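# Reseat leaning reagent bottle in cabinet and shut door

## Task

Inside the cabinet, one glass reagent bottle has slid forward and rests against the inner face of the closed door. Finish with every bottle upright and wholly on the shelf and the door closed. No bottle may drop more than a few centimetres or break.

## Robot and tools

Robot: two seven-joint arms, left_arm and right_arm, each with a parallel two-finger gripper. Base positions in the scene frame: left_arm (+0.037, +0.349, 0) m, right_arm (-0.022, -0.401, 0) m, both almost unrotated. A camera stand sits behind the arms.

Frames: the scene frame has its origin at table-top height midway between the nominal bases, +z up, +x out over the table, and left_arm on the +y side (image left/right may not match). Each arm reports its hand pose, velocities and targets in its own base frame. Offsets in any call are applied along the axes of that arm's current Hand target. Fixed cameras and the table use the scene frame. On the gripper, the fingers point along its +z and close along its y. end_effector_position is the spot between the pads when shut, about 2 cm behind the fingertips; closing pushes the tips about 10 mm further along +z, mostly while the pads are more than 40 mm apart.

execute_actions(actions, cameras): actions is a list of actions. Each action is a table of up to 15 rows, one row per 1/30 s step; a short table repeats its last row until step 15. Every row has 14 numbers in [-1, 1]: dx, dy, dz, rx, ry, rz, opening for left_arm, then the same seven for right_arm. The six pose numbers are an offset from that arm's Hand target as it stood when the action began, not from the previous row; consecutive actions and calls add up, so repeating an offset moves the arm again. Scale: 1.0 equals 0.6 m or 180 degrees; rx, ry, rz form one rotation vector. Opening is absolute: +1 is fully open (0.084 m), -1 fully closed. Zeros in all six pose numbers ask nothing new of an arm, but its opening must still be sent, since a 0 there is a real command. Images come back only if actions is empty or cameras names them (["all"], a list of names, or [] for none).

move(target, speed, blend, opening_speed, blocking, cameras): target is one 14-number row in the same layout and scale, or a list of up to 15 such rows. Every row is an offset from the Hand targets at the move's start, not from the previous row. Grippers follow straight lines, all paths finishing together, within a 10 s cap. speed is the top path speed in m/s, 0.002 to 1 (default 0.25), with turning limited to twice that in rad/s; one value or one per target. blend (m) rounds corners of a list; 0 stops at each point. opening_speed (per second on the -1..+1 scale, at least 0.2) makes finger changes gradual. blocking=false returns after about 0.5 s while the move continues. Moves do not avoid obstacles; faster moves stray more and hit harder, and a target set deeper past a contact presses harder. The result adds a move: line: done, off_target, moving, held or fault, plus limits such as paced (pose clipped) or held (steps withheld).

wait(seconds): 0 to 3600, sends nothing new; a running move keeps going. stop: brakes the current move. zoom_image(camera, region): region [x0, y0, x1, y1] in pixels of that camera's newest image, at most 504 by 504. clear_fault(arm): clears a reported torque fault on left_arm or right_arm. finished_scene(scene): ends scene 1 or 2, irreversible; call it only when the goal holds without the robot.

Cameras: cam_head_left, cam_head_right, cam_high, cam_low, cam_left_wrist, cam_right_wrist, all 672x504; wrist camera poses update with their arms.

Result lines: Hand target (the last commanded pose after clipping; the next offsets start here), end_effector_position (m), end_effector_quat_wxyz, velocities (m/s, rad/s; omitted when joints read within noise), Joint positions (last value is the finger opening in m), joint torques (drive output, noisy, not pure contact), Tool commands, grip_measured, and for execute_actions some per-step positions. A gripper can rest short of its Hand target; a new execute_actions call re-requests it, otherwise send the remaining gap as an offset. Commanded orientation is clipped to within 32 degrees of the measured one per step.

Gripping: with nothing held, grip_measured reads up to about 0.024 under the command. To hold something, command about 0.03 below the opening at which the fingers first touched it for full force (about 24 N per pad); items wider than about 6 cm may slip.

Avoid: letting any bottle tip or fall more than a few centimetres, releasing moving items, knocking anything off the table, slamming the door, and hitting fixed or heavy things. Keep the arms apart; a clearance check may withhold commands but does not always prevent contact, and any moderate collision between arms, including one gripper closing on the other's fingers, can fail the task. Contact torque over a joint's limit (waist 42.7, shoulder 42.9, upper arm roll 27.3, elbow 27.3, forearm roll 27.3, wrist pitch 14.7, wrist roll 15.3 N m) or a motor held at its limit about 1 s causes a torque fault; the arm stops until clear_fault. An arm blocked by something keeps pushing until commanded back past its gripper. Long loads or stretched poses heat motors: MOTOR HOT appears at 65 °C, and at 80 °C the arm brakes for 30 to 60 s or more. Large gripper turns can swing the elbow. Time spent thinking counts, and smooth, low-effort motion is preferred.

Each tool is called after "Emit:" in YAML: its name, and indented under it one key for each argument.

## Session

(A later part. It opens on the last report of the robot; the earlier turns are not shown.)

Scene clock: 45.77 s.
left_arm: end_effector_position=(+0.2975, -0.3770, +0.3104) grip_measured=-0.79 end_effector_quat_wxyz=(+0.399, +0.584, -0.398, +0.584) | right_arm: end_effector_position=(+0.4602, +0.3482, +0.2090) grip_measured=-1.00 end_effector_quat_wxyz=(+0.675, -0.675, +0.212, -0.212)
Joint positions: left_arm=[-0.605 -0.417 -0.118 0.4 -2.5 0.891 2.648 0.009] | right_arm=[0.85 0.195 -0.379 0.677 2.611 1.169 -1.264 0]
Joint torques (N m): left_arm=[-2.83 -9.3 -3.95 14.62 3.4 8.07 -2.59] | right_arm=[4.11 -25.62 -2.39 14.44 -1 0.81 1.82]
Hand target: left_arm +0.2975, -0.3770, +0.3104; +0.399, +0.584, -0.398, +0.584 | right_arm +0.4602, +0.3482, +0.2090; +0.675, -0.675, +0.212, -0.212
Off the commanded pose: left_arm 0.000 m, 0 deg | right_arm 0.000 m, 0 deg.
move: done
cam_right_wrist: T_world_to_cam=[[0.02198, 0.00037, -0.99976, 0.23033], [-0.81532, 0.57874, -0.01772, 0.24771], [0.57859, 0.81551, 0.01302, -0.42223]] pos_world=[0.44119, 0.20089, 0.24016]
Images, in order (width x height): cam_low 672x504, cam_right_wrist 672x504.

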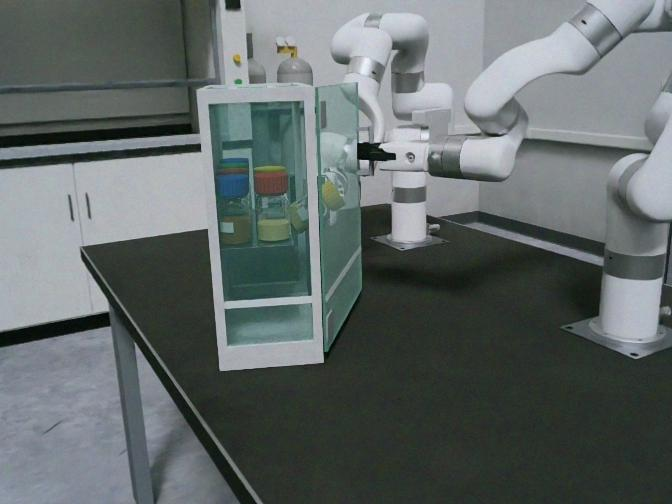

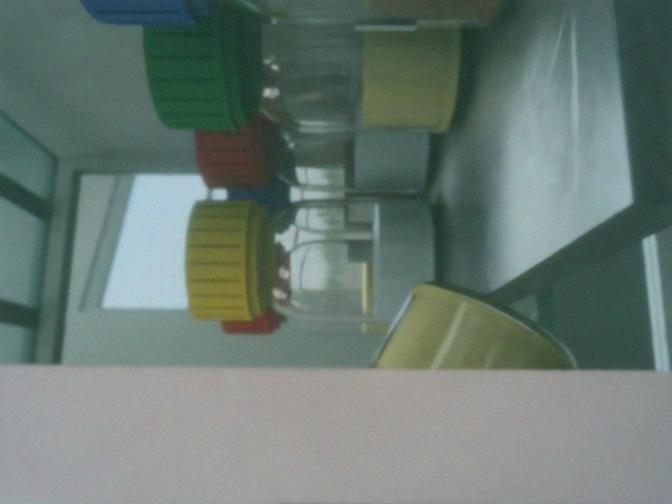

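Emit:
zoom_image:
  camera: "cam_right_wrist"
  region: [200, 200, 672, 504]

Emit:
execute_actions:
  actions: []

Emit:
zoom_image:
  camera: "cam_head_left"
  region: [260, 60, 400, 200]

Emit:
zoom_image:
  camera: "cam_head_right"
  region: [260, 60, 400, 200]

Scaled by 1.068 from the camera's image (finer frame: 960x720).

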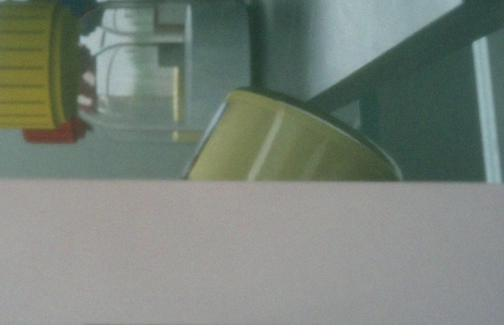

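Scene clock: 47.17 s.
left_arm: end_effector_position=(+0.2975, -0.3770, +0.3104) grip_measured=-0.79 end_effector_quat_wxyz=(+0.399, +0.584, -0.398, +0.584) | right_arm: end_effector_position=(+0.4602, +0.3482, +0.2090) grip_measured=-1.00 end_effector_quat_wxyz=(+0.675, -0.675, +0.212, -0.212)
Joint positions: left_arm=[-0.605 -0.417 -0.118 0.4 -2.5 0.891 2.648 0.009] | right_arm=[0.85 0.195 -0.379 0.677 2.611 1.169 -1.264 0]
Joint velocities: within noise
Joint torques (N m): left_arm=[-2.75 -9.2 -3.89 14.83 3.09 8.21 -2.53] | right_arm=[4 -23.61 -2.55 13.73 -0.57 0.85 1.71]
Hand target: left_arm +0.2975, -0.3770, +0.3104; +0.399, +0.584, -0.398, +0.584 | right_arm +0.4602, +0.3482, +0.2090; +0.675, -0.675, +0.212, -0.212
Tool commands: left_gripper/opening=-1.0 right_gripper/opening=-1.0
Off the commanded pose: left_arm 0.000 m, 0 deg | right_arm 0.000 m, 0 deg.
camera_calibration:
cam_left_wrist: T_world_to_cam=[[-0.9289, -0.37012, -0.01227, 0.17648], [0.01557, -0.00593, -0.99986, 0.37409], [0.37, -0.92896, 0.01127, -0.33583]] pos_world=[0.28236, -0.24444, 0.37999]
cam_right_wrist: T_world_to_cam=[[0.02198, 0.00037, -0.99976, 0.23033], [-0.81532, 0.57874, -0.01772, 0.24771], [0.57859, 0.81551, 0.01302, -0.42223]] pos_world=[0.44119, 0.20089, 0.24016]

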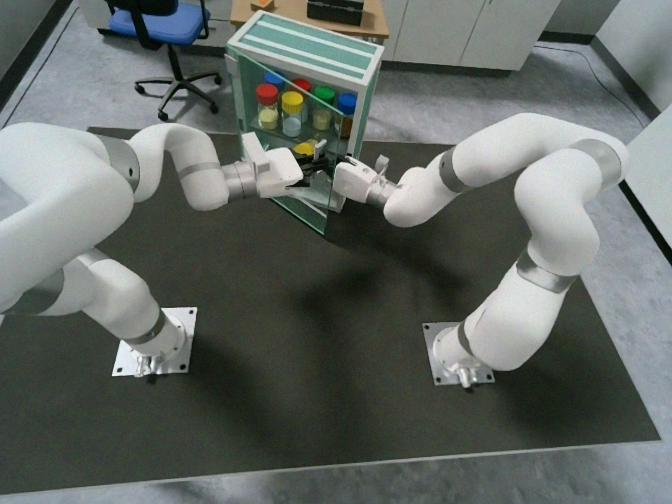

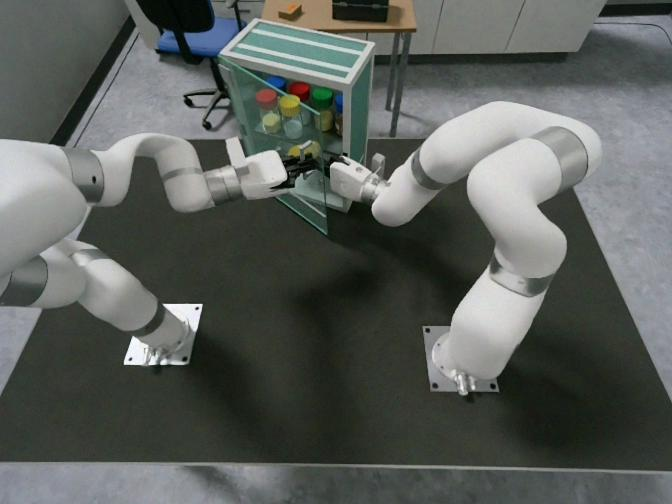

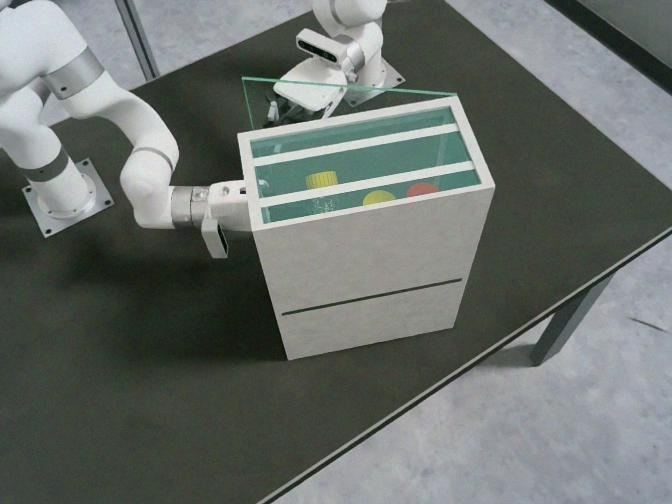

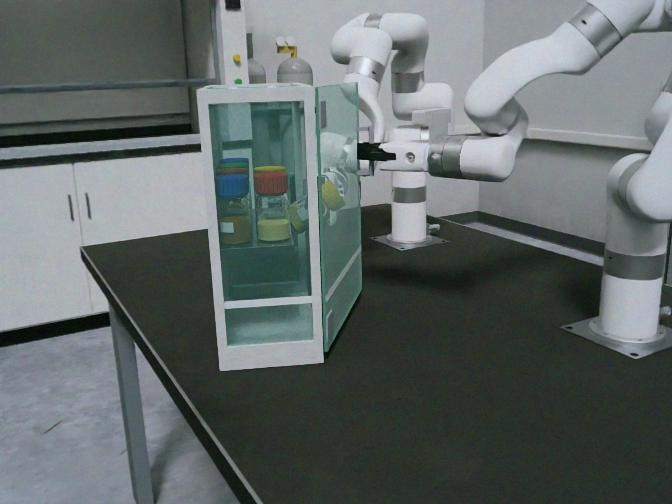

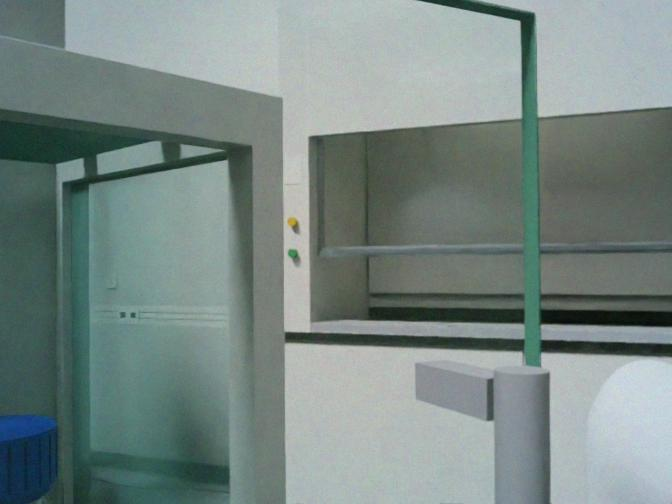

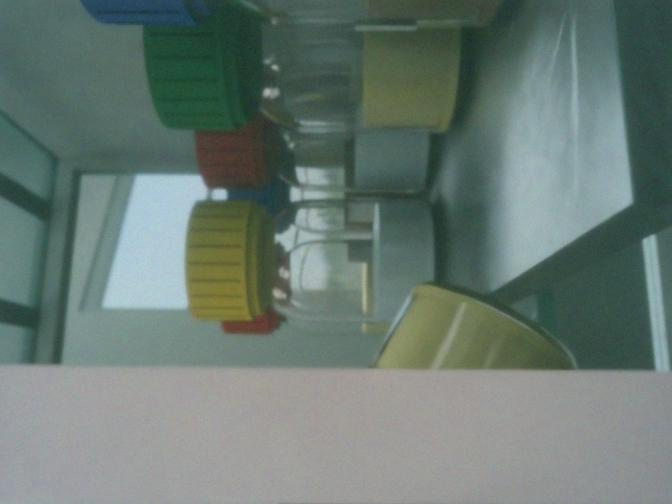

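Scaled by 3.600 from the camera's image (finer frame: 960x720).

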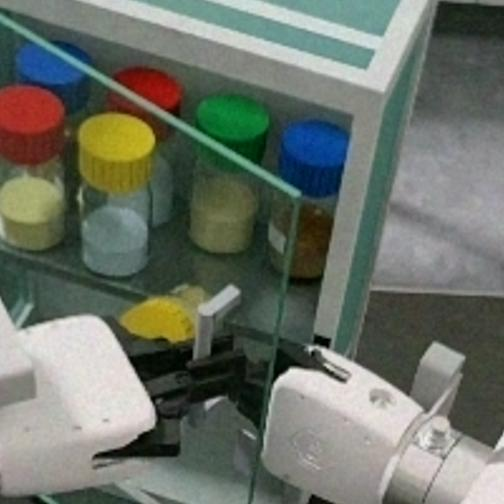

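Scaled by 3.600 from the camera's image (finer frame: 960x720).

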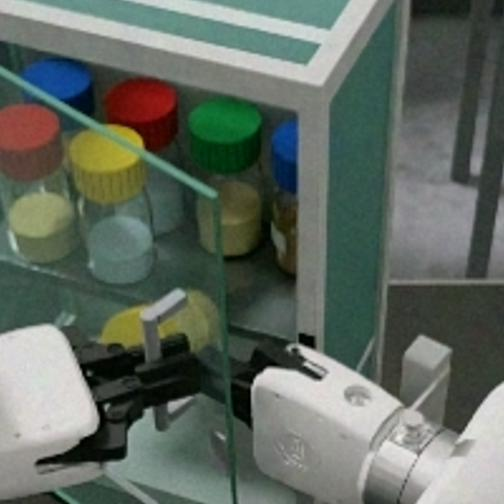

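Emit:
move:
  target: [0,0,0,0,0,0,-1,0,-0.015,0,0,0,0,-1]
  speed: 0.02
  cameras: ["cam_right_wrist","cam_low","cam_head_right"]

Emit:
zoom_image:
  camera: "cam_low"
  region: [240, 130, 380, 270]

Emit:
zoom_image:
  camera: "cam_head_right"
  region: [260, 100, 370, 200]

Scene clock: 51.50 s.
left_arm: end_effector_position=(+0.2975, -0.3770, +0.3104) grip_measured=-0.79 end_effector_quat_wxyz=(+0.399, +0.584, -0.398, +0.584) | right_arm: end_effector_position=(+0.4602, +0.3482, +0.2179) grip_measured=-1.00 end_effector_quat_wxyz=(+0.675, -0.675, +0.212, -0.212)
Joint positions: left_arm=[-0.605 -0.417 -0.118 0.4 -2.5 0.891 2.648 0.009] | right_arm=[0.852 0.167 -0.38 0.678 2.603 1.142 -1.257 0]
Joint torques (N m): left_arm=[-2.34 -8.99 -3.92 15.43 3.14 8.05 -2.57] | right_arm=[4.62 -26.72 -2.82 19.1 -1.65 0.63 1.8]
Hand target: left_arm +0.2975, -0.3770, +0.3104; +0.399, +0.584, -0.398, +0.584 | right_arm +0.4602, +0.3482, +0.2180; +0.675, -0.675, +0.212, -0.212
Off the commanded pose: left_arm 0.000 m, 0 deg | right_arm 0.000 m, 0 deg.
move: done
cam_right_wrist: T_world_to_cam=[[0.02198, 0.00037, -0.99976, 0.23933], [-0.81532, 0.57874, -0.01772, 0.24787], [0.57859, 0.81551, 0.01302, -0.42234]] pos_world=[0.44119, 0.20089, 0.24916]
Images, in order (width x height): cam_head_right 672x504, cam_low 672x504, cam_right_wrist 672x504.

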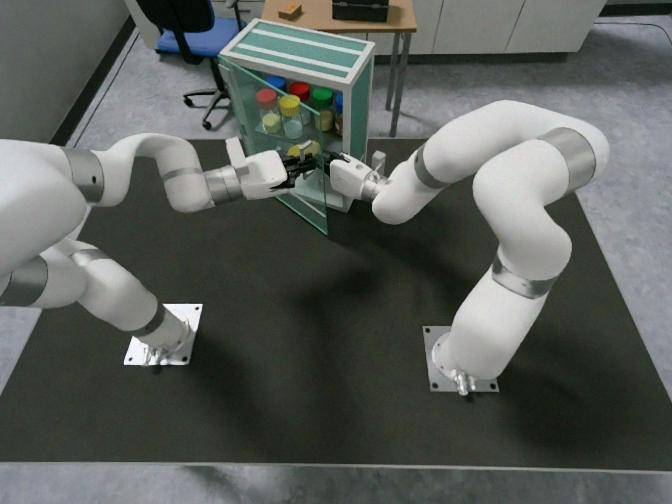

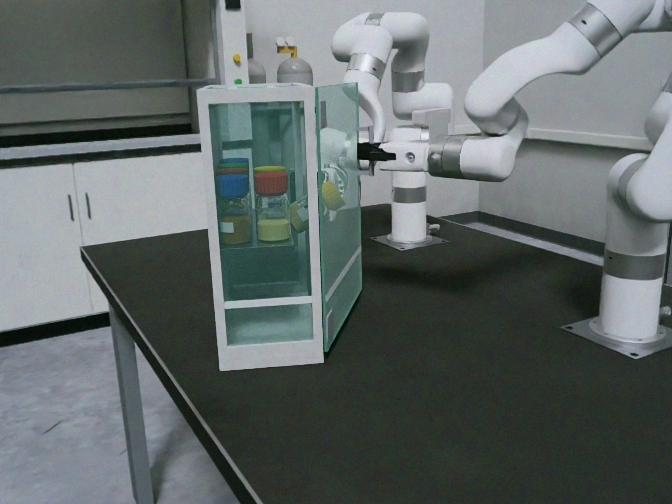

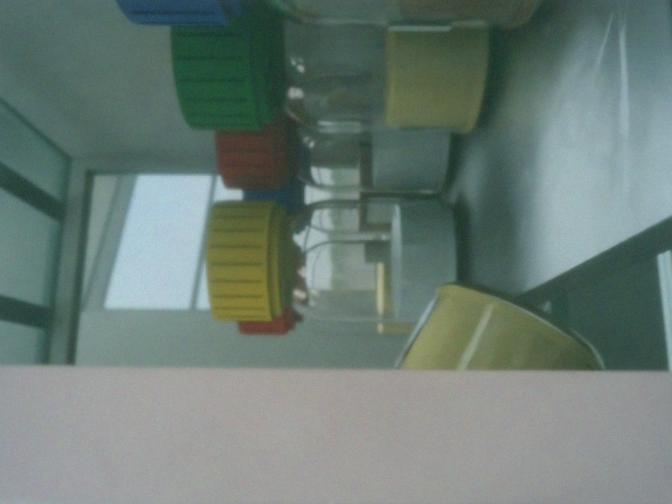

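Scaled by 3.600 from the camera's image (finer frame: 960x720).

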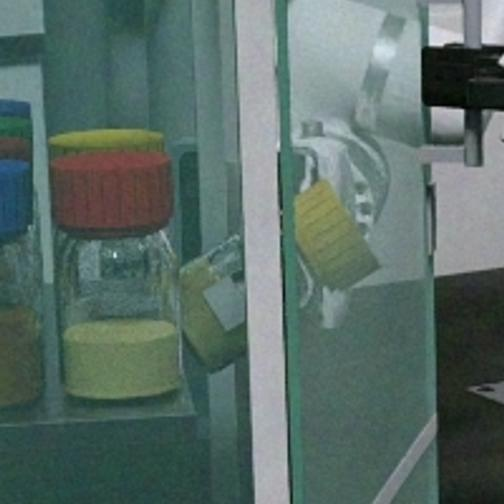

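Scaled by 4.582 from the camera's image (finer frame: 960x720).

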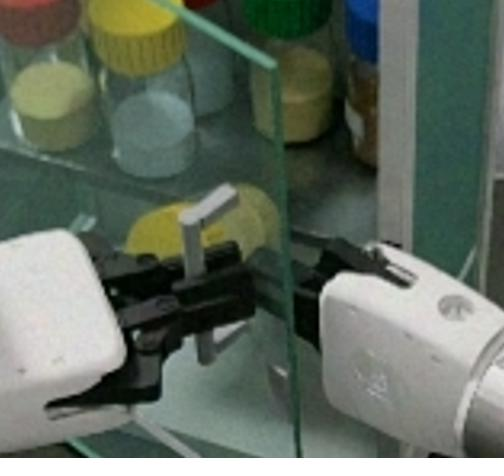

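Emit:
move:
  target: [0,0,0,0,0,0,-1,0,0.04,0,0,0,0,-1]
  speed: 0.03
  cameras: ["cam_right_wrist"]

Scene clock: 54.20 s.
left_arm: end_effector_position=(+0.2975, -0.3770, +0.3104) grip_measured=-0.79 end_effector_quat_wxyz=(+0.399, +0.584, -0.398, +0.584) | right_arm: end_effector_position=(+0.4601, +0.3482, +0.1940) grip_measured=-1.00 end_effector_quat_wxyz=(+0.675, -0.675, +0.212, -0.212)
Joint positions: left_arm=[-0.605 -0.417 -0.118 0.4 -2.5 0.891 2.648 0.009] | right_arm=[0.845 0.242 -0.377 0.677 2.623 1.214 -1.274 0]
Joint torques (N m): left_arm=[-2.88 -9.28 -4.04 16.01 2.97 8.14 -2.63] | right_arm=[-5.06 -14.57 0.24 17.12 2.06 3.32 -2.05]
Hand target: left_arm +0.2975, -0.3770, +0.3104; +0.399, +0.584, -0.398, +0.584 | right_arm +0.4601, +0.3482, +0.1940; +0.675, -0.675, +0.212, -0.212
Off the commanded pose: left_arm 0.000 m, 0 deg | right_arm 0.000 m, 0 deg.
move: done
cam_right_wrist: T_world_to_cam=[[0.02193, 0.00028, -0.99976, 0.21538], [-0.81532, 0.57873, -0.01772, 0.24744], [0.57859, 0.81552, 0.01292, -0.42201]] pos_world=[0.44119, 0.20089, 0.22516]

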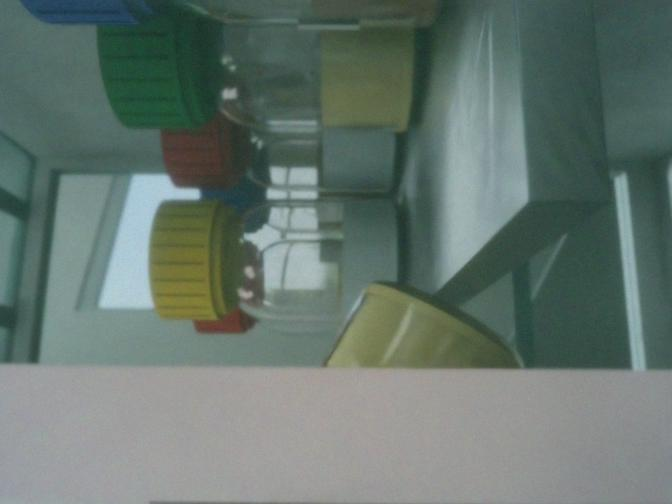

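Emit:
move:
  target:
    - [0,0,0,0,0,0,-1,-0.012,0.065,0,0,0,0,-1]
    - [0,0,0,0,0,0,-1,-0.012,0.065,0.075,0,0,0,-1]
  speed: 0.05
  cameras: ["cam_right_wrist","cam_head_right","cam_low"]

Emit:
zoom_image:
  camera: "cam_low"
  region: [240, 130, 380, 270]

Emit:
zoom_image:
  camera: "cam_head_right"
  region: [260, 100, 370, 200]

Scene clock: 57.30 s.
left_arm: end_effector_position=(+0.2975, -0.3770, +0.3104) grip_measured=-0.79 end_effector_quat_wxyz=(+0.399, +0.584, -0.398, +0.584) | right_arm: end_effector_position=(+0.4799, +0.3893, +0.1550) grip_measured=-1.00 end_effector_quat_wxyz=(+0.675, -0.675, +0.212, -0.212)
Joint positions: left_arm=[-0.605 -0.417 -0.118 0.4 -2.5 0.891 2.648 0.009] | right_arm=[0.86 0.445 -0.326 0.826 2.725 1.255 -1.284 0]
Joint torques (N m): left_arm=[-2.6 -8.66 -4.21 16.64 2.79 8.1 -2.49] | right_arm=[4.72 -18.51 -0.79 16.3 1.98 0.51 1.74]
Hand target: left_arm +0.2975, -0.3770, +0.3104; +0.399, +0.584, -0.398, +0.584 | right_arm +0.4799, +0.3893, +0.1550; +0.675, -0.675, +0.212, -0.212
Off the commanded pose: left_arm 0.000 m, 0 deg | right_arm 0.000 m, 0 deg.
move: done
cam_right_wrist: T_world_to_cam=[[0.02198, 0.00037, -0.99976, 0.17589], [-0.81532, 0.57874, -0.01772, 0.23911], [0.57859, 0.81551, 0.01302, -0.46649]] pos_world=[0.46099, 0.24199, 0.18616]
Images, in order (width x height): cam_head_right 672x504, cam_low 672x504, cam_right_wrist 672x504.

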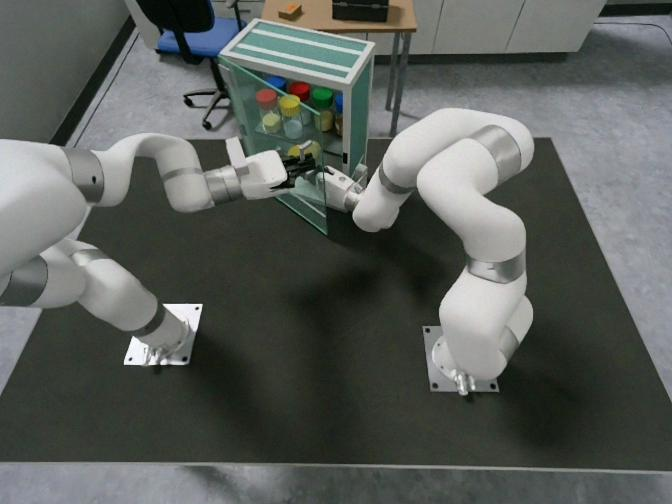

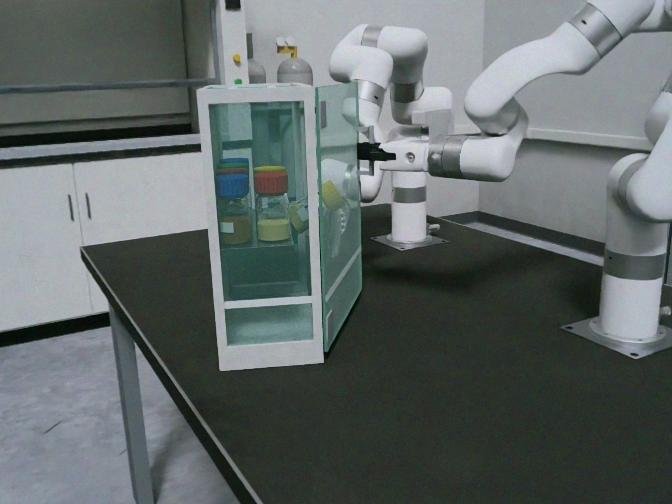

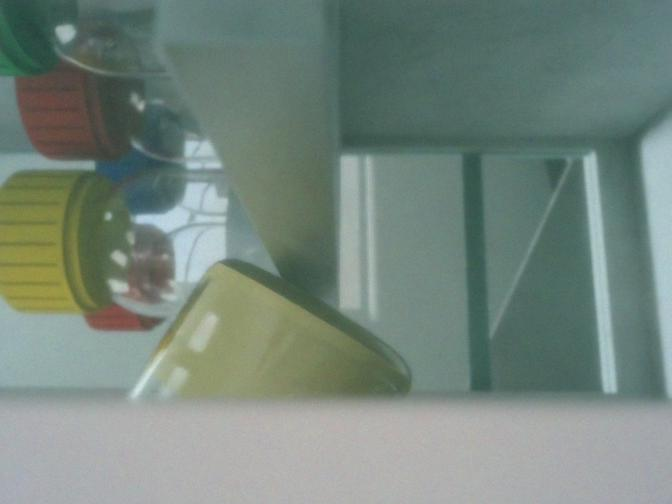

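Scaled by 3.600 from the camera's image (finer frame: 960x720).

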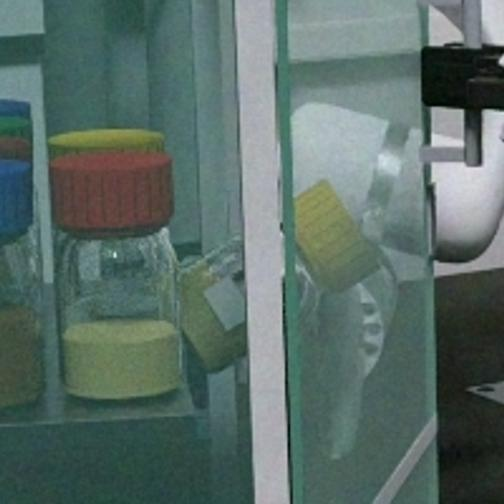

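Scaled by 4.582 from the camera's image (finer frame: 960x720).

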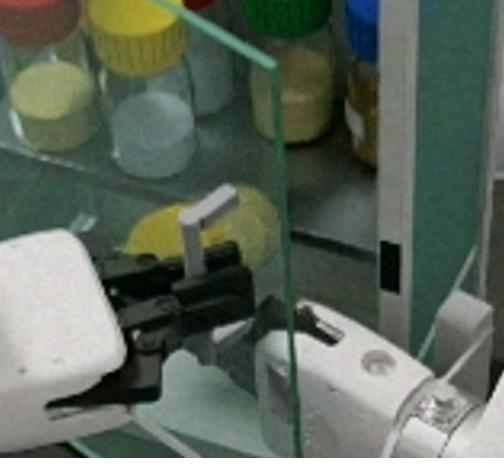

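Emit:
move:
  target: [0,0,0,0,0,0,-1,0,-0.05,0,0,0,0,-1]
  speed: 0.03
  cameras: ["cam_right_wrist","cam_low","cam_head_right"]

Emit:
zoom_image:
  camera: "cam_low"
  region: [240, 130, 380, 270]

Emit:
zoom_image:
  camera: "cam_head_right"
  region: [260, 100, 370, 200]

Scene clock: 59.13 s.
left_arm: end_effector_position=(+0.2975, -0.3770, +0.3104) grip_measured=-0.79 end_effector_quat_wxyz=(+0.399, +0.584, -0.398, +0.584) | right_arm: end_effector_position=(+0.4799, +0.3893, +0.1849) grip_measured=-1.00 end_effector_quat_wxyz=(+0.675, -0.675, +0.212, -0.212)
Joint positions: left_arm=[-0.605 -0.417 -0.118 0.4 -2.5 0.891 2.648 0.009] | right_arm=[0.871 0.357 -0.336 0.816 2.702 1.18 -1.267 0]
Joint torques (N m): left_arm=[-2.82 -8.25 -4.36 17.28 2.4 8.05 -2.55] | right_arm=[4.38 -32.42 -5.18 12.83 -0.9 0.78 1.87]
Hand target: left_arm +0.2975, -0.3770, +0.3104; +0.399, +0.584, -0.398, +0.584 | right_arm +0.4799, +0.3893, +0.1850; +0.675, -0.675, +0.212, -0.212
Off the commanded pose: left_arm 0.000 m, 0 deg | right_arm 0.000 m, 0 deg.
move: done
cam_right_wrist: T_world_to_cam=[[0.02198, 0.00037, -0.99976, 0.20589], [-0.81532, 0.57874, -0.01772, 0.23964], [0.57859, 0.81551, 0.01302, -0.46689]] pos_world=[0.46099, 0.24199, 0.21616]
Images, in order (width x height): cam_head_right 672x504, cam_low 672x504, cam_right_wrist 672x504.

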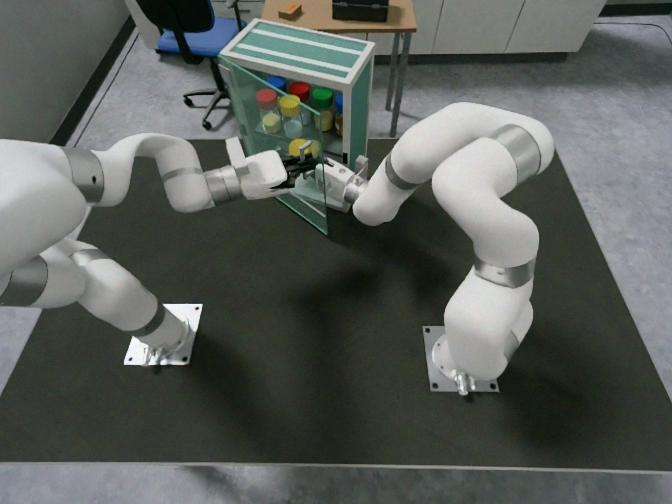

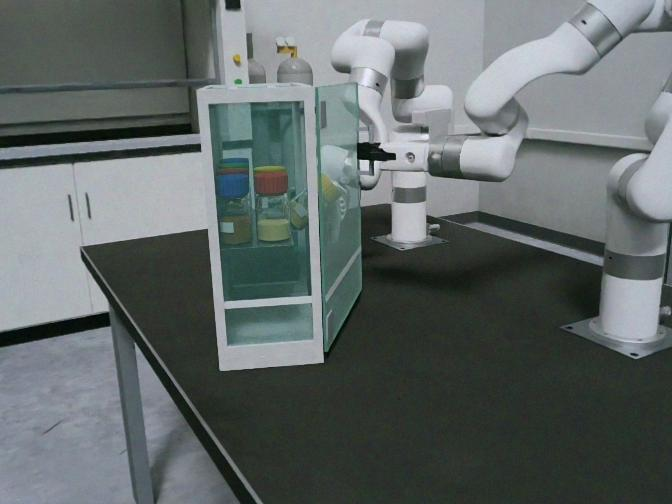

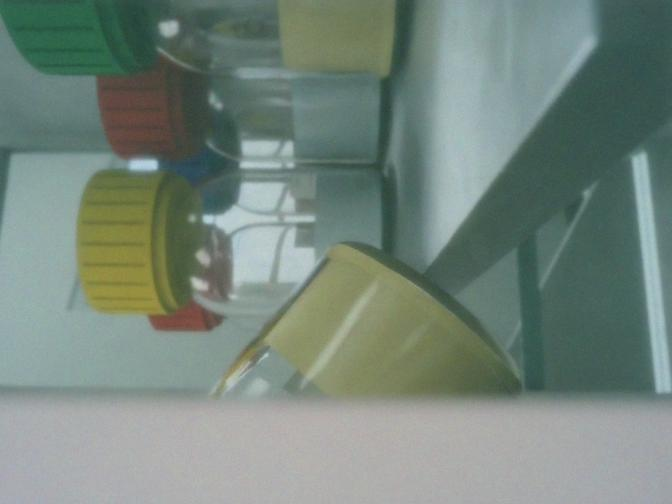

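Scaled by 3.600 from the camera's image (finer frame: 960x720).

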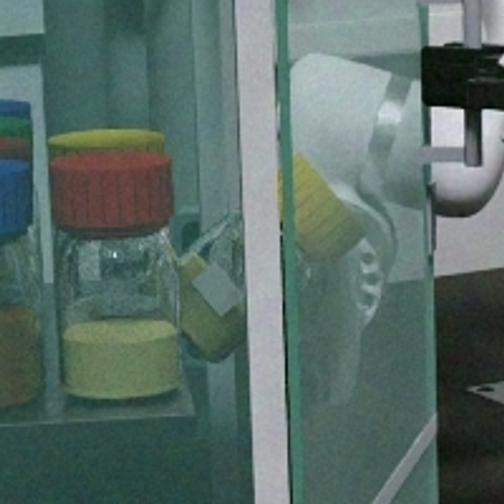

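Scaled by 4.582 from the camera's image (finer frame: 960x720).

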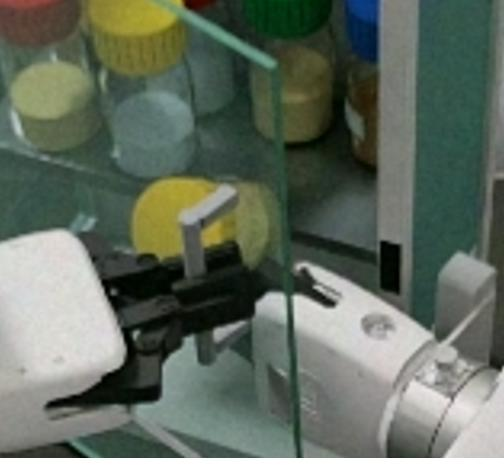

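Emit:
move:
  target: [0,0,0,0,0,0,-1,0,-0.025,0,0,0,0,-1]
  speed: 0.03
  cameras: ["cam_right_wrist","cam_low"]

Emit:
zoom_image:
  camera: "cam_low"
  region: [240, 130, 380, 270]

Scene clock: 60.37 s.
left_arm: end_effector_position=(+0.2975, -0.3770, +0.3104) grip_measured=-0.79 end_effector_quat_wxyz=(+0.399, +0.584, -0.398, +0.584) | right_arm: end_effector_position=(+0.4799, +0.3893, +0.1999) grip_measured=-1.00 end_effector_quat_wxyz=(+0.675, -0.675, +0.212, -0.212)
Joint positions: left_arm=[-0.605 -0.417 -0.118 0.4 -2.5 0.891 2.648 0.009] | right_arm=[0.877 0.315 -0.339 0.815 2.69 1.14 -1.258 0]
Joint torques (N m): left_arm=[-3 -8.32 -4.62 17.35 2.55 8.05 -2.37] | right_arm=[4.28 -31.79 -4.76 13.03 -1.22 0.83 1.77]
Hand target: left_arm +0.2975, -0.3770, +0.3104; +0.399, +0.584, -0.398, +0.584 | right_arm +0.4799, +0.3893, +0.2000; +0.675, -0.675, +0.212, -0.212
Off the commanded pose: left_arm 0.000 m, 0 deg | right_arm 0.000 m, 0 deg.
move: done
cam_right_wrist: T_world_to_cam=[[0.02198, 0.00037, -0.99976, 0.22088], [-0.81532, 0.57874, -0.01772, 0.2399], [0.57859, 0.81551, 0.01302, -0.46708]] pos_world=[0.46099, 0.24199, 0.23116]
Images, in order (width x height): cam_low 672x504, cam_right_wrist 672x504.

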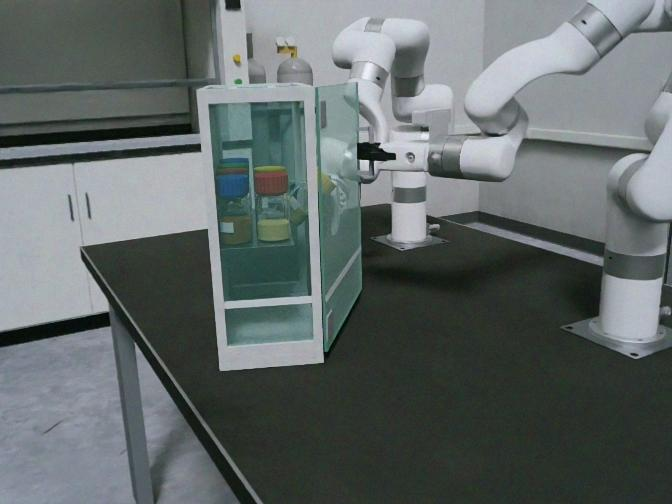

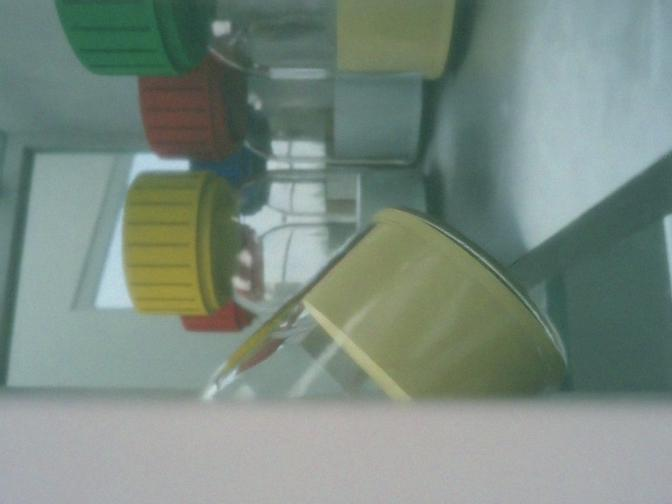

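Scaled by 3.600 from the camera's image (finer frame: 960x720).

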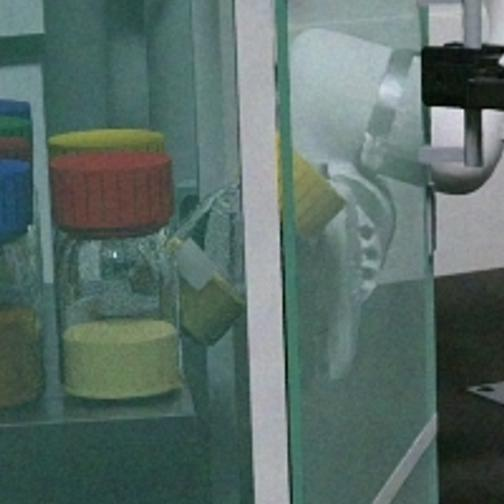

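Emit:
move:
  target: [0,0,0,0,0,0,-1,0.008,-0.025,0,0,0,0,-1]
  speed: 0.03
  cameras: ["cam_right_wrist","cam_low"]

Emit:
zoom_image:
  camera: "cam_low"
  region: [240, 130, 380, 270]

Scene clock: 61.77 s.
left_arm: end_effector_position=(+0.2975, -0.3770, +0.3104) grip_measured=-0.79 end_effector_quat_wxyz=(+0.399, +0.584, -0.398, +0.584) | right_arm: end_effector_position=(+0.4839, +0.3865, +0.2149) grip_measured=-1.00 end_effector_quat_wxyz=(+0.675, -0.675, +0.212, -0.212)
Joint positions: left_arm=[-0.605 -0.417 -0.118 0.4 -2.5 0.891 2.648 0.009] | right_arm=[0.875 0.279 -0.347 0.822 2.667 1.103 -1.24 0]
Joint torques (N m): left_arm=[-3.77 -7.98 -5.42 17.65 2.31 8.06 -2.42] | right_arm=[-4.95 -30.3 -4.5 18.74 -1.3 0.55 1.89]
Hand target: left_arm +0.2975, -0.3770, +0.3104; +0.399, +0.584, -0.398, +0.584 | right_arm +0.4839, +0.3865, +0.2150; +0.675, -0.675, +0.212, -0.212
Off the commanded pose: left_arm 0.000 m, 0 deg | right_arm 0.000 m, 0 deg.
move: done
cam_right_wrist: T_world_to_cam=[[0.02198, 0.00037, -0.99976, 0.23579], [-0.81532, 0.57874, -0.01772, 0.24497], [0.57859, 0.81551, 0.01302, -0.46725]] pos_world=[0.46489, 0.23919, 0.24616]
Images, in order (width x height): cam_low 672x504, cam_right_wrist 672x504.

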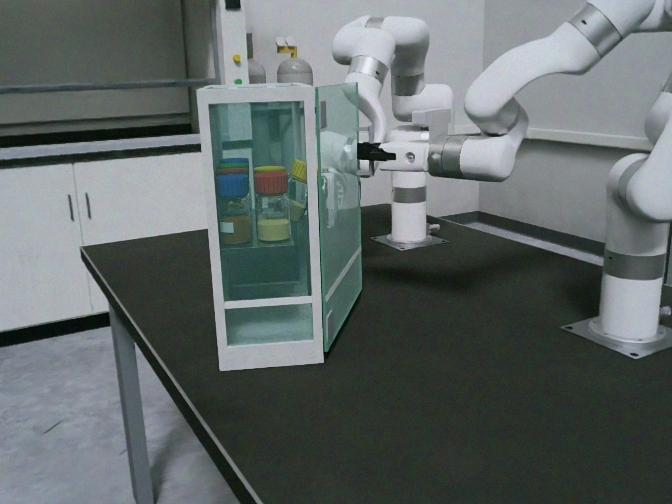

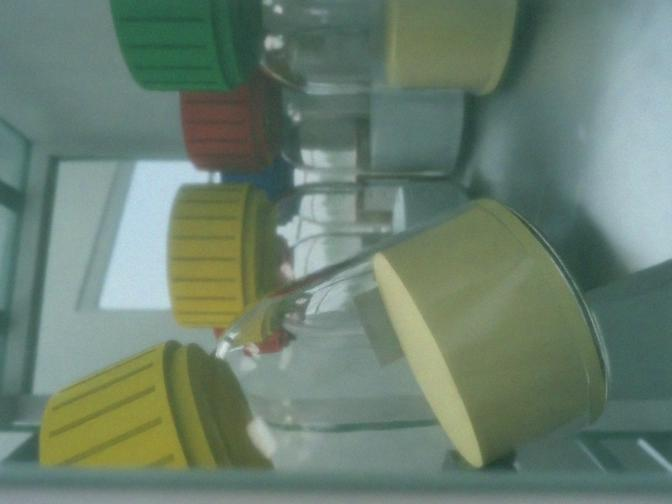

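Scaled by 3.600 from the camera's image (finer frame: 960x720).

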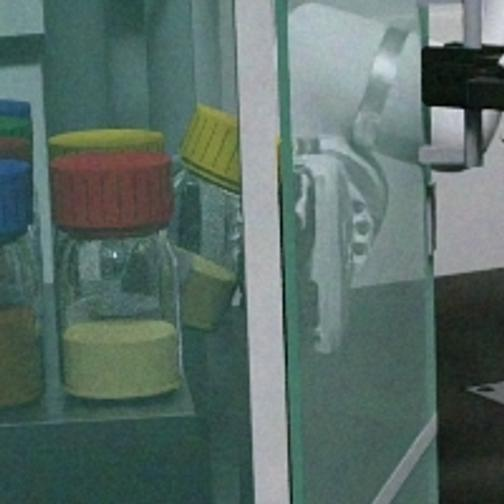

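Emit:
move:
  target:
    - [0,0.0169,-0.0582,-0.0417,0,0,-1,0,0,0,0,0,0,-1]
    - [0,0.0257,-0.1141,-0.0806,0,0,-1,0,0,0,0,0,0,-1]
  speed: 0.05
  blend: 0.004
  cameras: ["cam_right_wrist","cam_head_right"]

Emit:
zoom_image:
  camera: "cam_head_right"
  region: [250, 80, 390, 220]

Scene clock: 65.87 s.
left_arm: end_effector_position=(+0.2582, -0.3189, +0.3105) grip_measured=-0.79 end_effector_quat_wxyz=(+0.469, +0.529, -0.469, +0.529) | right_arm: end_effector_position=(+0.4839, +0.3865, +0.2150) grip_measured=-1.00 end_effector_quat_wxyz=(+0.675, -0.675, +0.212, -0.212)
Joint positions: left_arm=[-0.519 -0.562 0.105 0.264 -1.93 1.142 2.412 0.009] | right_arm=[0.875 0.279 -0.347 0.822 2.667 1.103 -1.24 0]
Joint torques (N m): left_arm=[19.43 -6.66 23.91 22.52 -3.63 -5.4 -2.57] | right_arm=[-5.13 -30.99 -4.32 18.97 -1.38 0.6 1.93]
Hand target: left_arm +0.2582, -0.3188, +0.3105; +0.469, +0.529, -0.469, +0.529 | right_arm +0.4839, +0.3865, +0.2150; +0.675, -0.675, +0.212, -0.212
Off the commanded pose: left_arm 0.000 m, 0 deg | right_arm 0.000 m, 0 deg.
move: done
cam_right_wrist: T_world_to_cam=[[0.02198, 0.00037, -0.99976, 0.23579], [-0.81532, 0.57874, -0.01772, 0.24497], [0.57859, 0.81551, 0.01302, -0.46725]] pos_world=[0.46489, 0.23919, 0.24616]
Images, in order (width x height): cam_head_right 672x504, cam_right_wrist 672x504.

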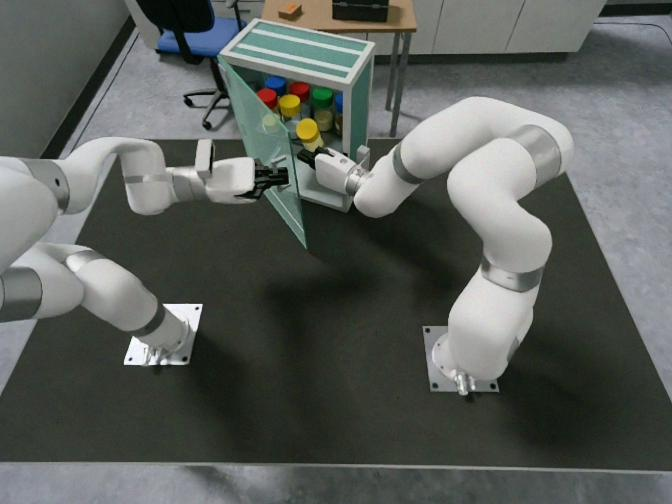

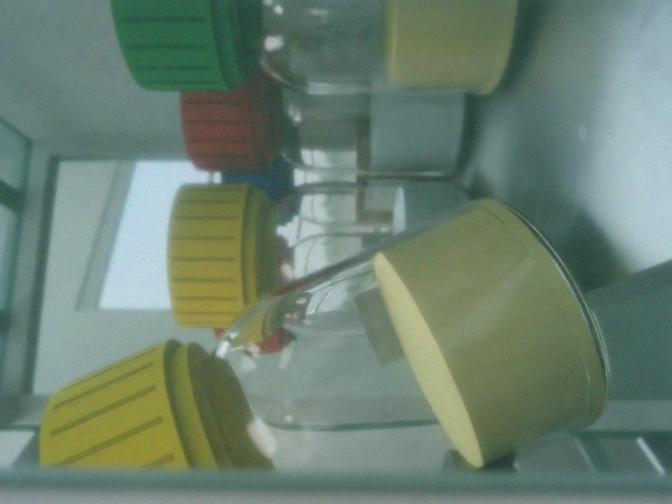

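Scaled by 3.600 from the camera's image (finer frame: 960x720).

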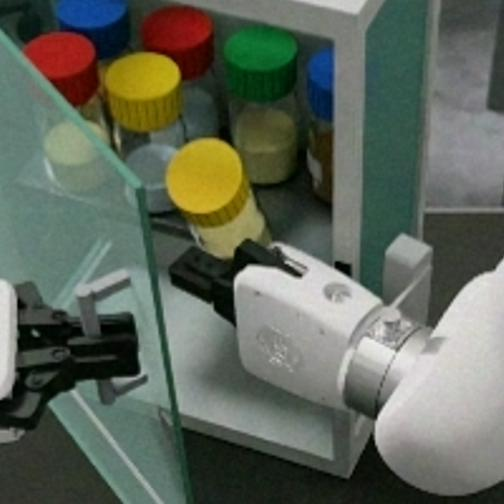

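Emit:
move:
  target: [0,0,0,0,0,0,-1,0.018,-0.02,-0.02,0,0.0833,0,-1]
  speed: 0.03
  cameras: ["cam_right_wrist","cam_head_right"]

Emit:
zoom_image:
  camera: "cam_head_right"
  region: [250, 80, 390, 220]

Scene clock: 71.30 s.
left_arm: end_effector_position=(+0.2582, -0.3188, +0.3105) grip_measured=-0.79 end_effector_quat_wxyz=(+0.469, +0.529, -0.469, +0.529) | right_arm: end_effector_position=(+0.4859, +0.3705, +0.2270) grip_measured=-1.00 end_effector_quat_wxyz=(+0.641, -0.641, +0.298, -0.298)
Joint positions: left_arm=[-0.519 -0.562 0.105 0.264 -1.93 1.142 2.412 0.009] | right_arm=[0.946 0.195 -0.319 0.771 3.06 0.991 -1.465 0]
Joint torques (N m): left_arm=[19.7 -5.34 23.59 28.33 -3.66 -5.4 -2.35] | right_arm=[4.38 -29.36 0.19 13.33 1.63 0.57 -2.04]
Hand target: left_arm +0.2582, -0.3188, +0.3105; +0.469, +0.529, -0.469, +0.529 | right_arm +0.4859, +0.3705, +0.2270; +0.641, -0.641, +0.298, -0.298
Off the commanded pose: left_arm 0.000 m, 0 deg | right_arm 0.000 m, 0 deg.
move: done
cam_right_wrist: T_world_to_cam=[[0.02111, -0.00539, -0.99976, 0.25029], [-0.63788, 0.76994, -0.01762, 0.09903], [0.76985, 0.6381, 0.01282, -0.48266]] pos_world=[0.42946, 0.23308, 0.25816]
Images, in order (width x height): cam_head_right 672x504, cam_right_wrist 672x504.

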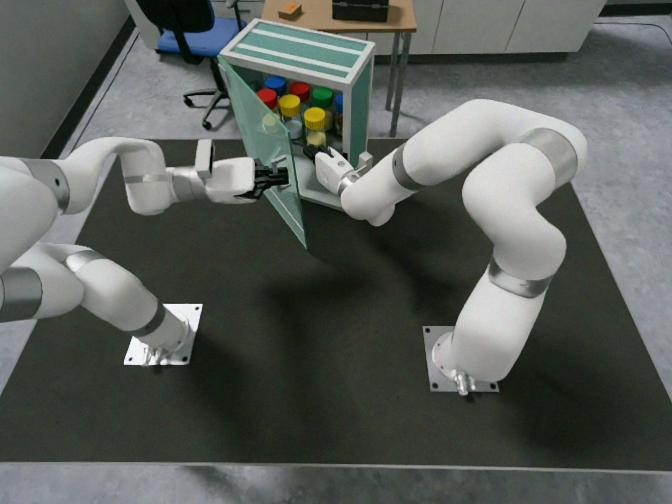

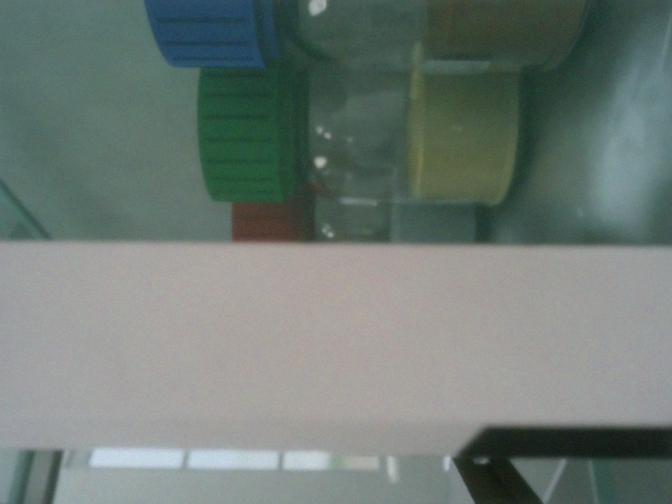

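Scaled by 3.600 from the camera's image (finer frame: 960x720).

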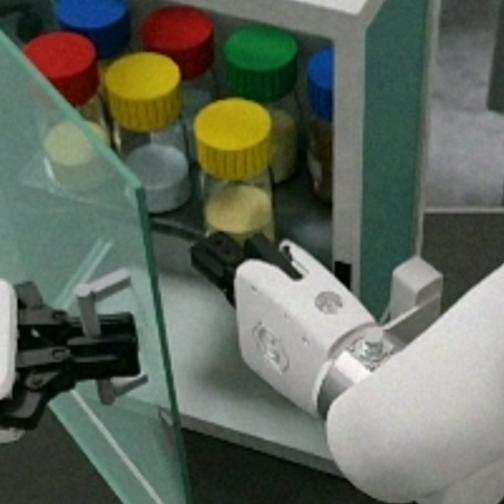

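Emit:
move:
  target: [0,0,0,0,0,0,-1,0.0265,-0.01,0.0141,0,0,0,-1]
  speed: 0.02
  cameras: ["cam_low","cam_head_right","cam_head_left"]

Emit:
zoom_image:
  camera: "cam_low"
  region: [180, 80, 380, 280]

Emit:
zoom_image:
  camera: "cam_head_left"
  region: [250, 50, 390, 190]

Scene clock: 73.50 s.
left_arm: end_effector_position=(+0.2582, -0.3188, +0.3105) grip_measured=-0.79 end_effector_quat_wxyz=(+0.469, +0.529, -0.469, +0.529) | right_arm: end_effector_position=(+0.5026, +0.3638, +0.2329) grip_measured=-1.00 end_effector_quat_wxyz=(+0.641, -0.641, +0.298, -0.298)
Joint positions: left_arm=[-0.519 -0.562 0.105 0.264 -1.93 1.142 2.412 0.009] | right_arm=[0.925 0.208 -0.335 0.809 3.015 0.97 -1.43 0]
Joint torques (N m): left_arm=[19.49 -4.33 23.72 28.45 -3.65 -5.55 -2.38] | right_arm=[-5.34 -15.57 -4.1 19.41 -1.59 0.61 1.8]
Hand target: left_arm +0.2582, -0.3188, +0.3105; +0.469, +0.529, -0.469, +0.529 | right_arm +0.5026, +0.3638, +0.2330; +0.641, -0.641, +0.298, -0.298
Off the commanded pose: left_arm 0.000 m, 0 deg | right_arm 0.000 m, 0 deg.
move: done
Images, in order (width x height): cam_head_left 672x504, cam_head_right 672x504, cam_low 672x504.

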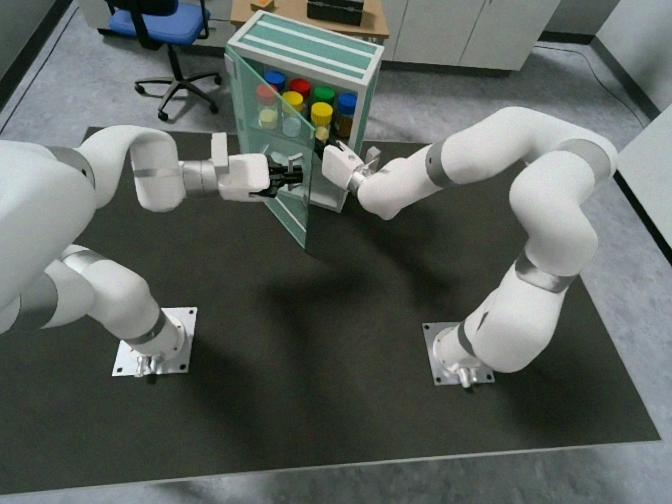

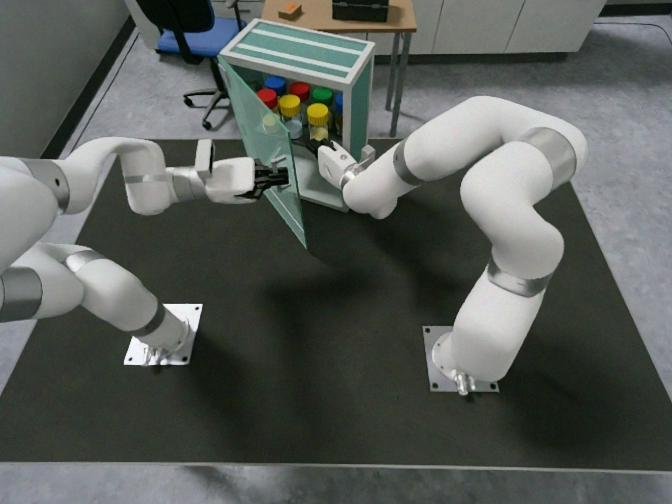

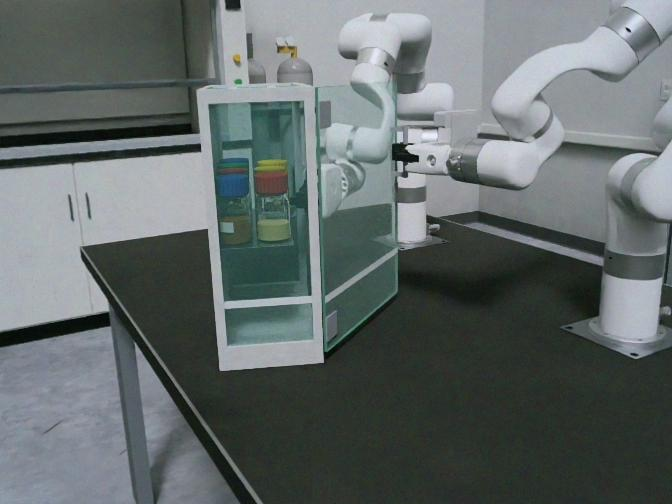

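Scaled by 2.520 from the camera's image (finer frame: 960x720).

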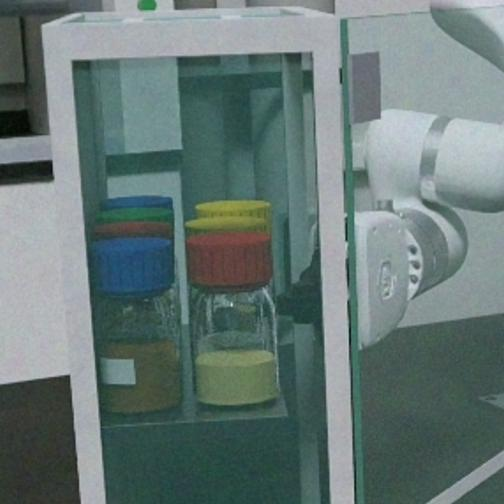

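Scaled by 3.600 from the camera's image (finer frame: 960x720).

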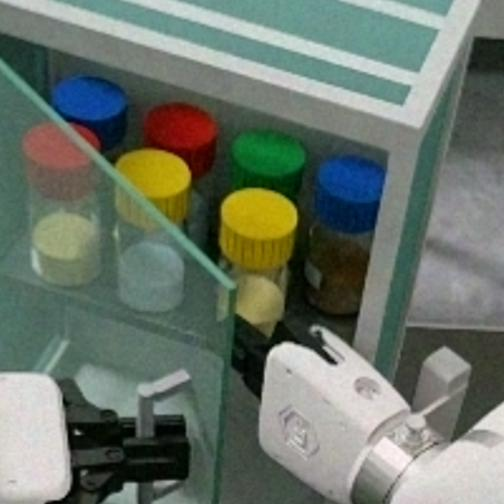

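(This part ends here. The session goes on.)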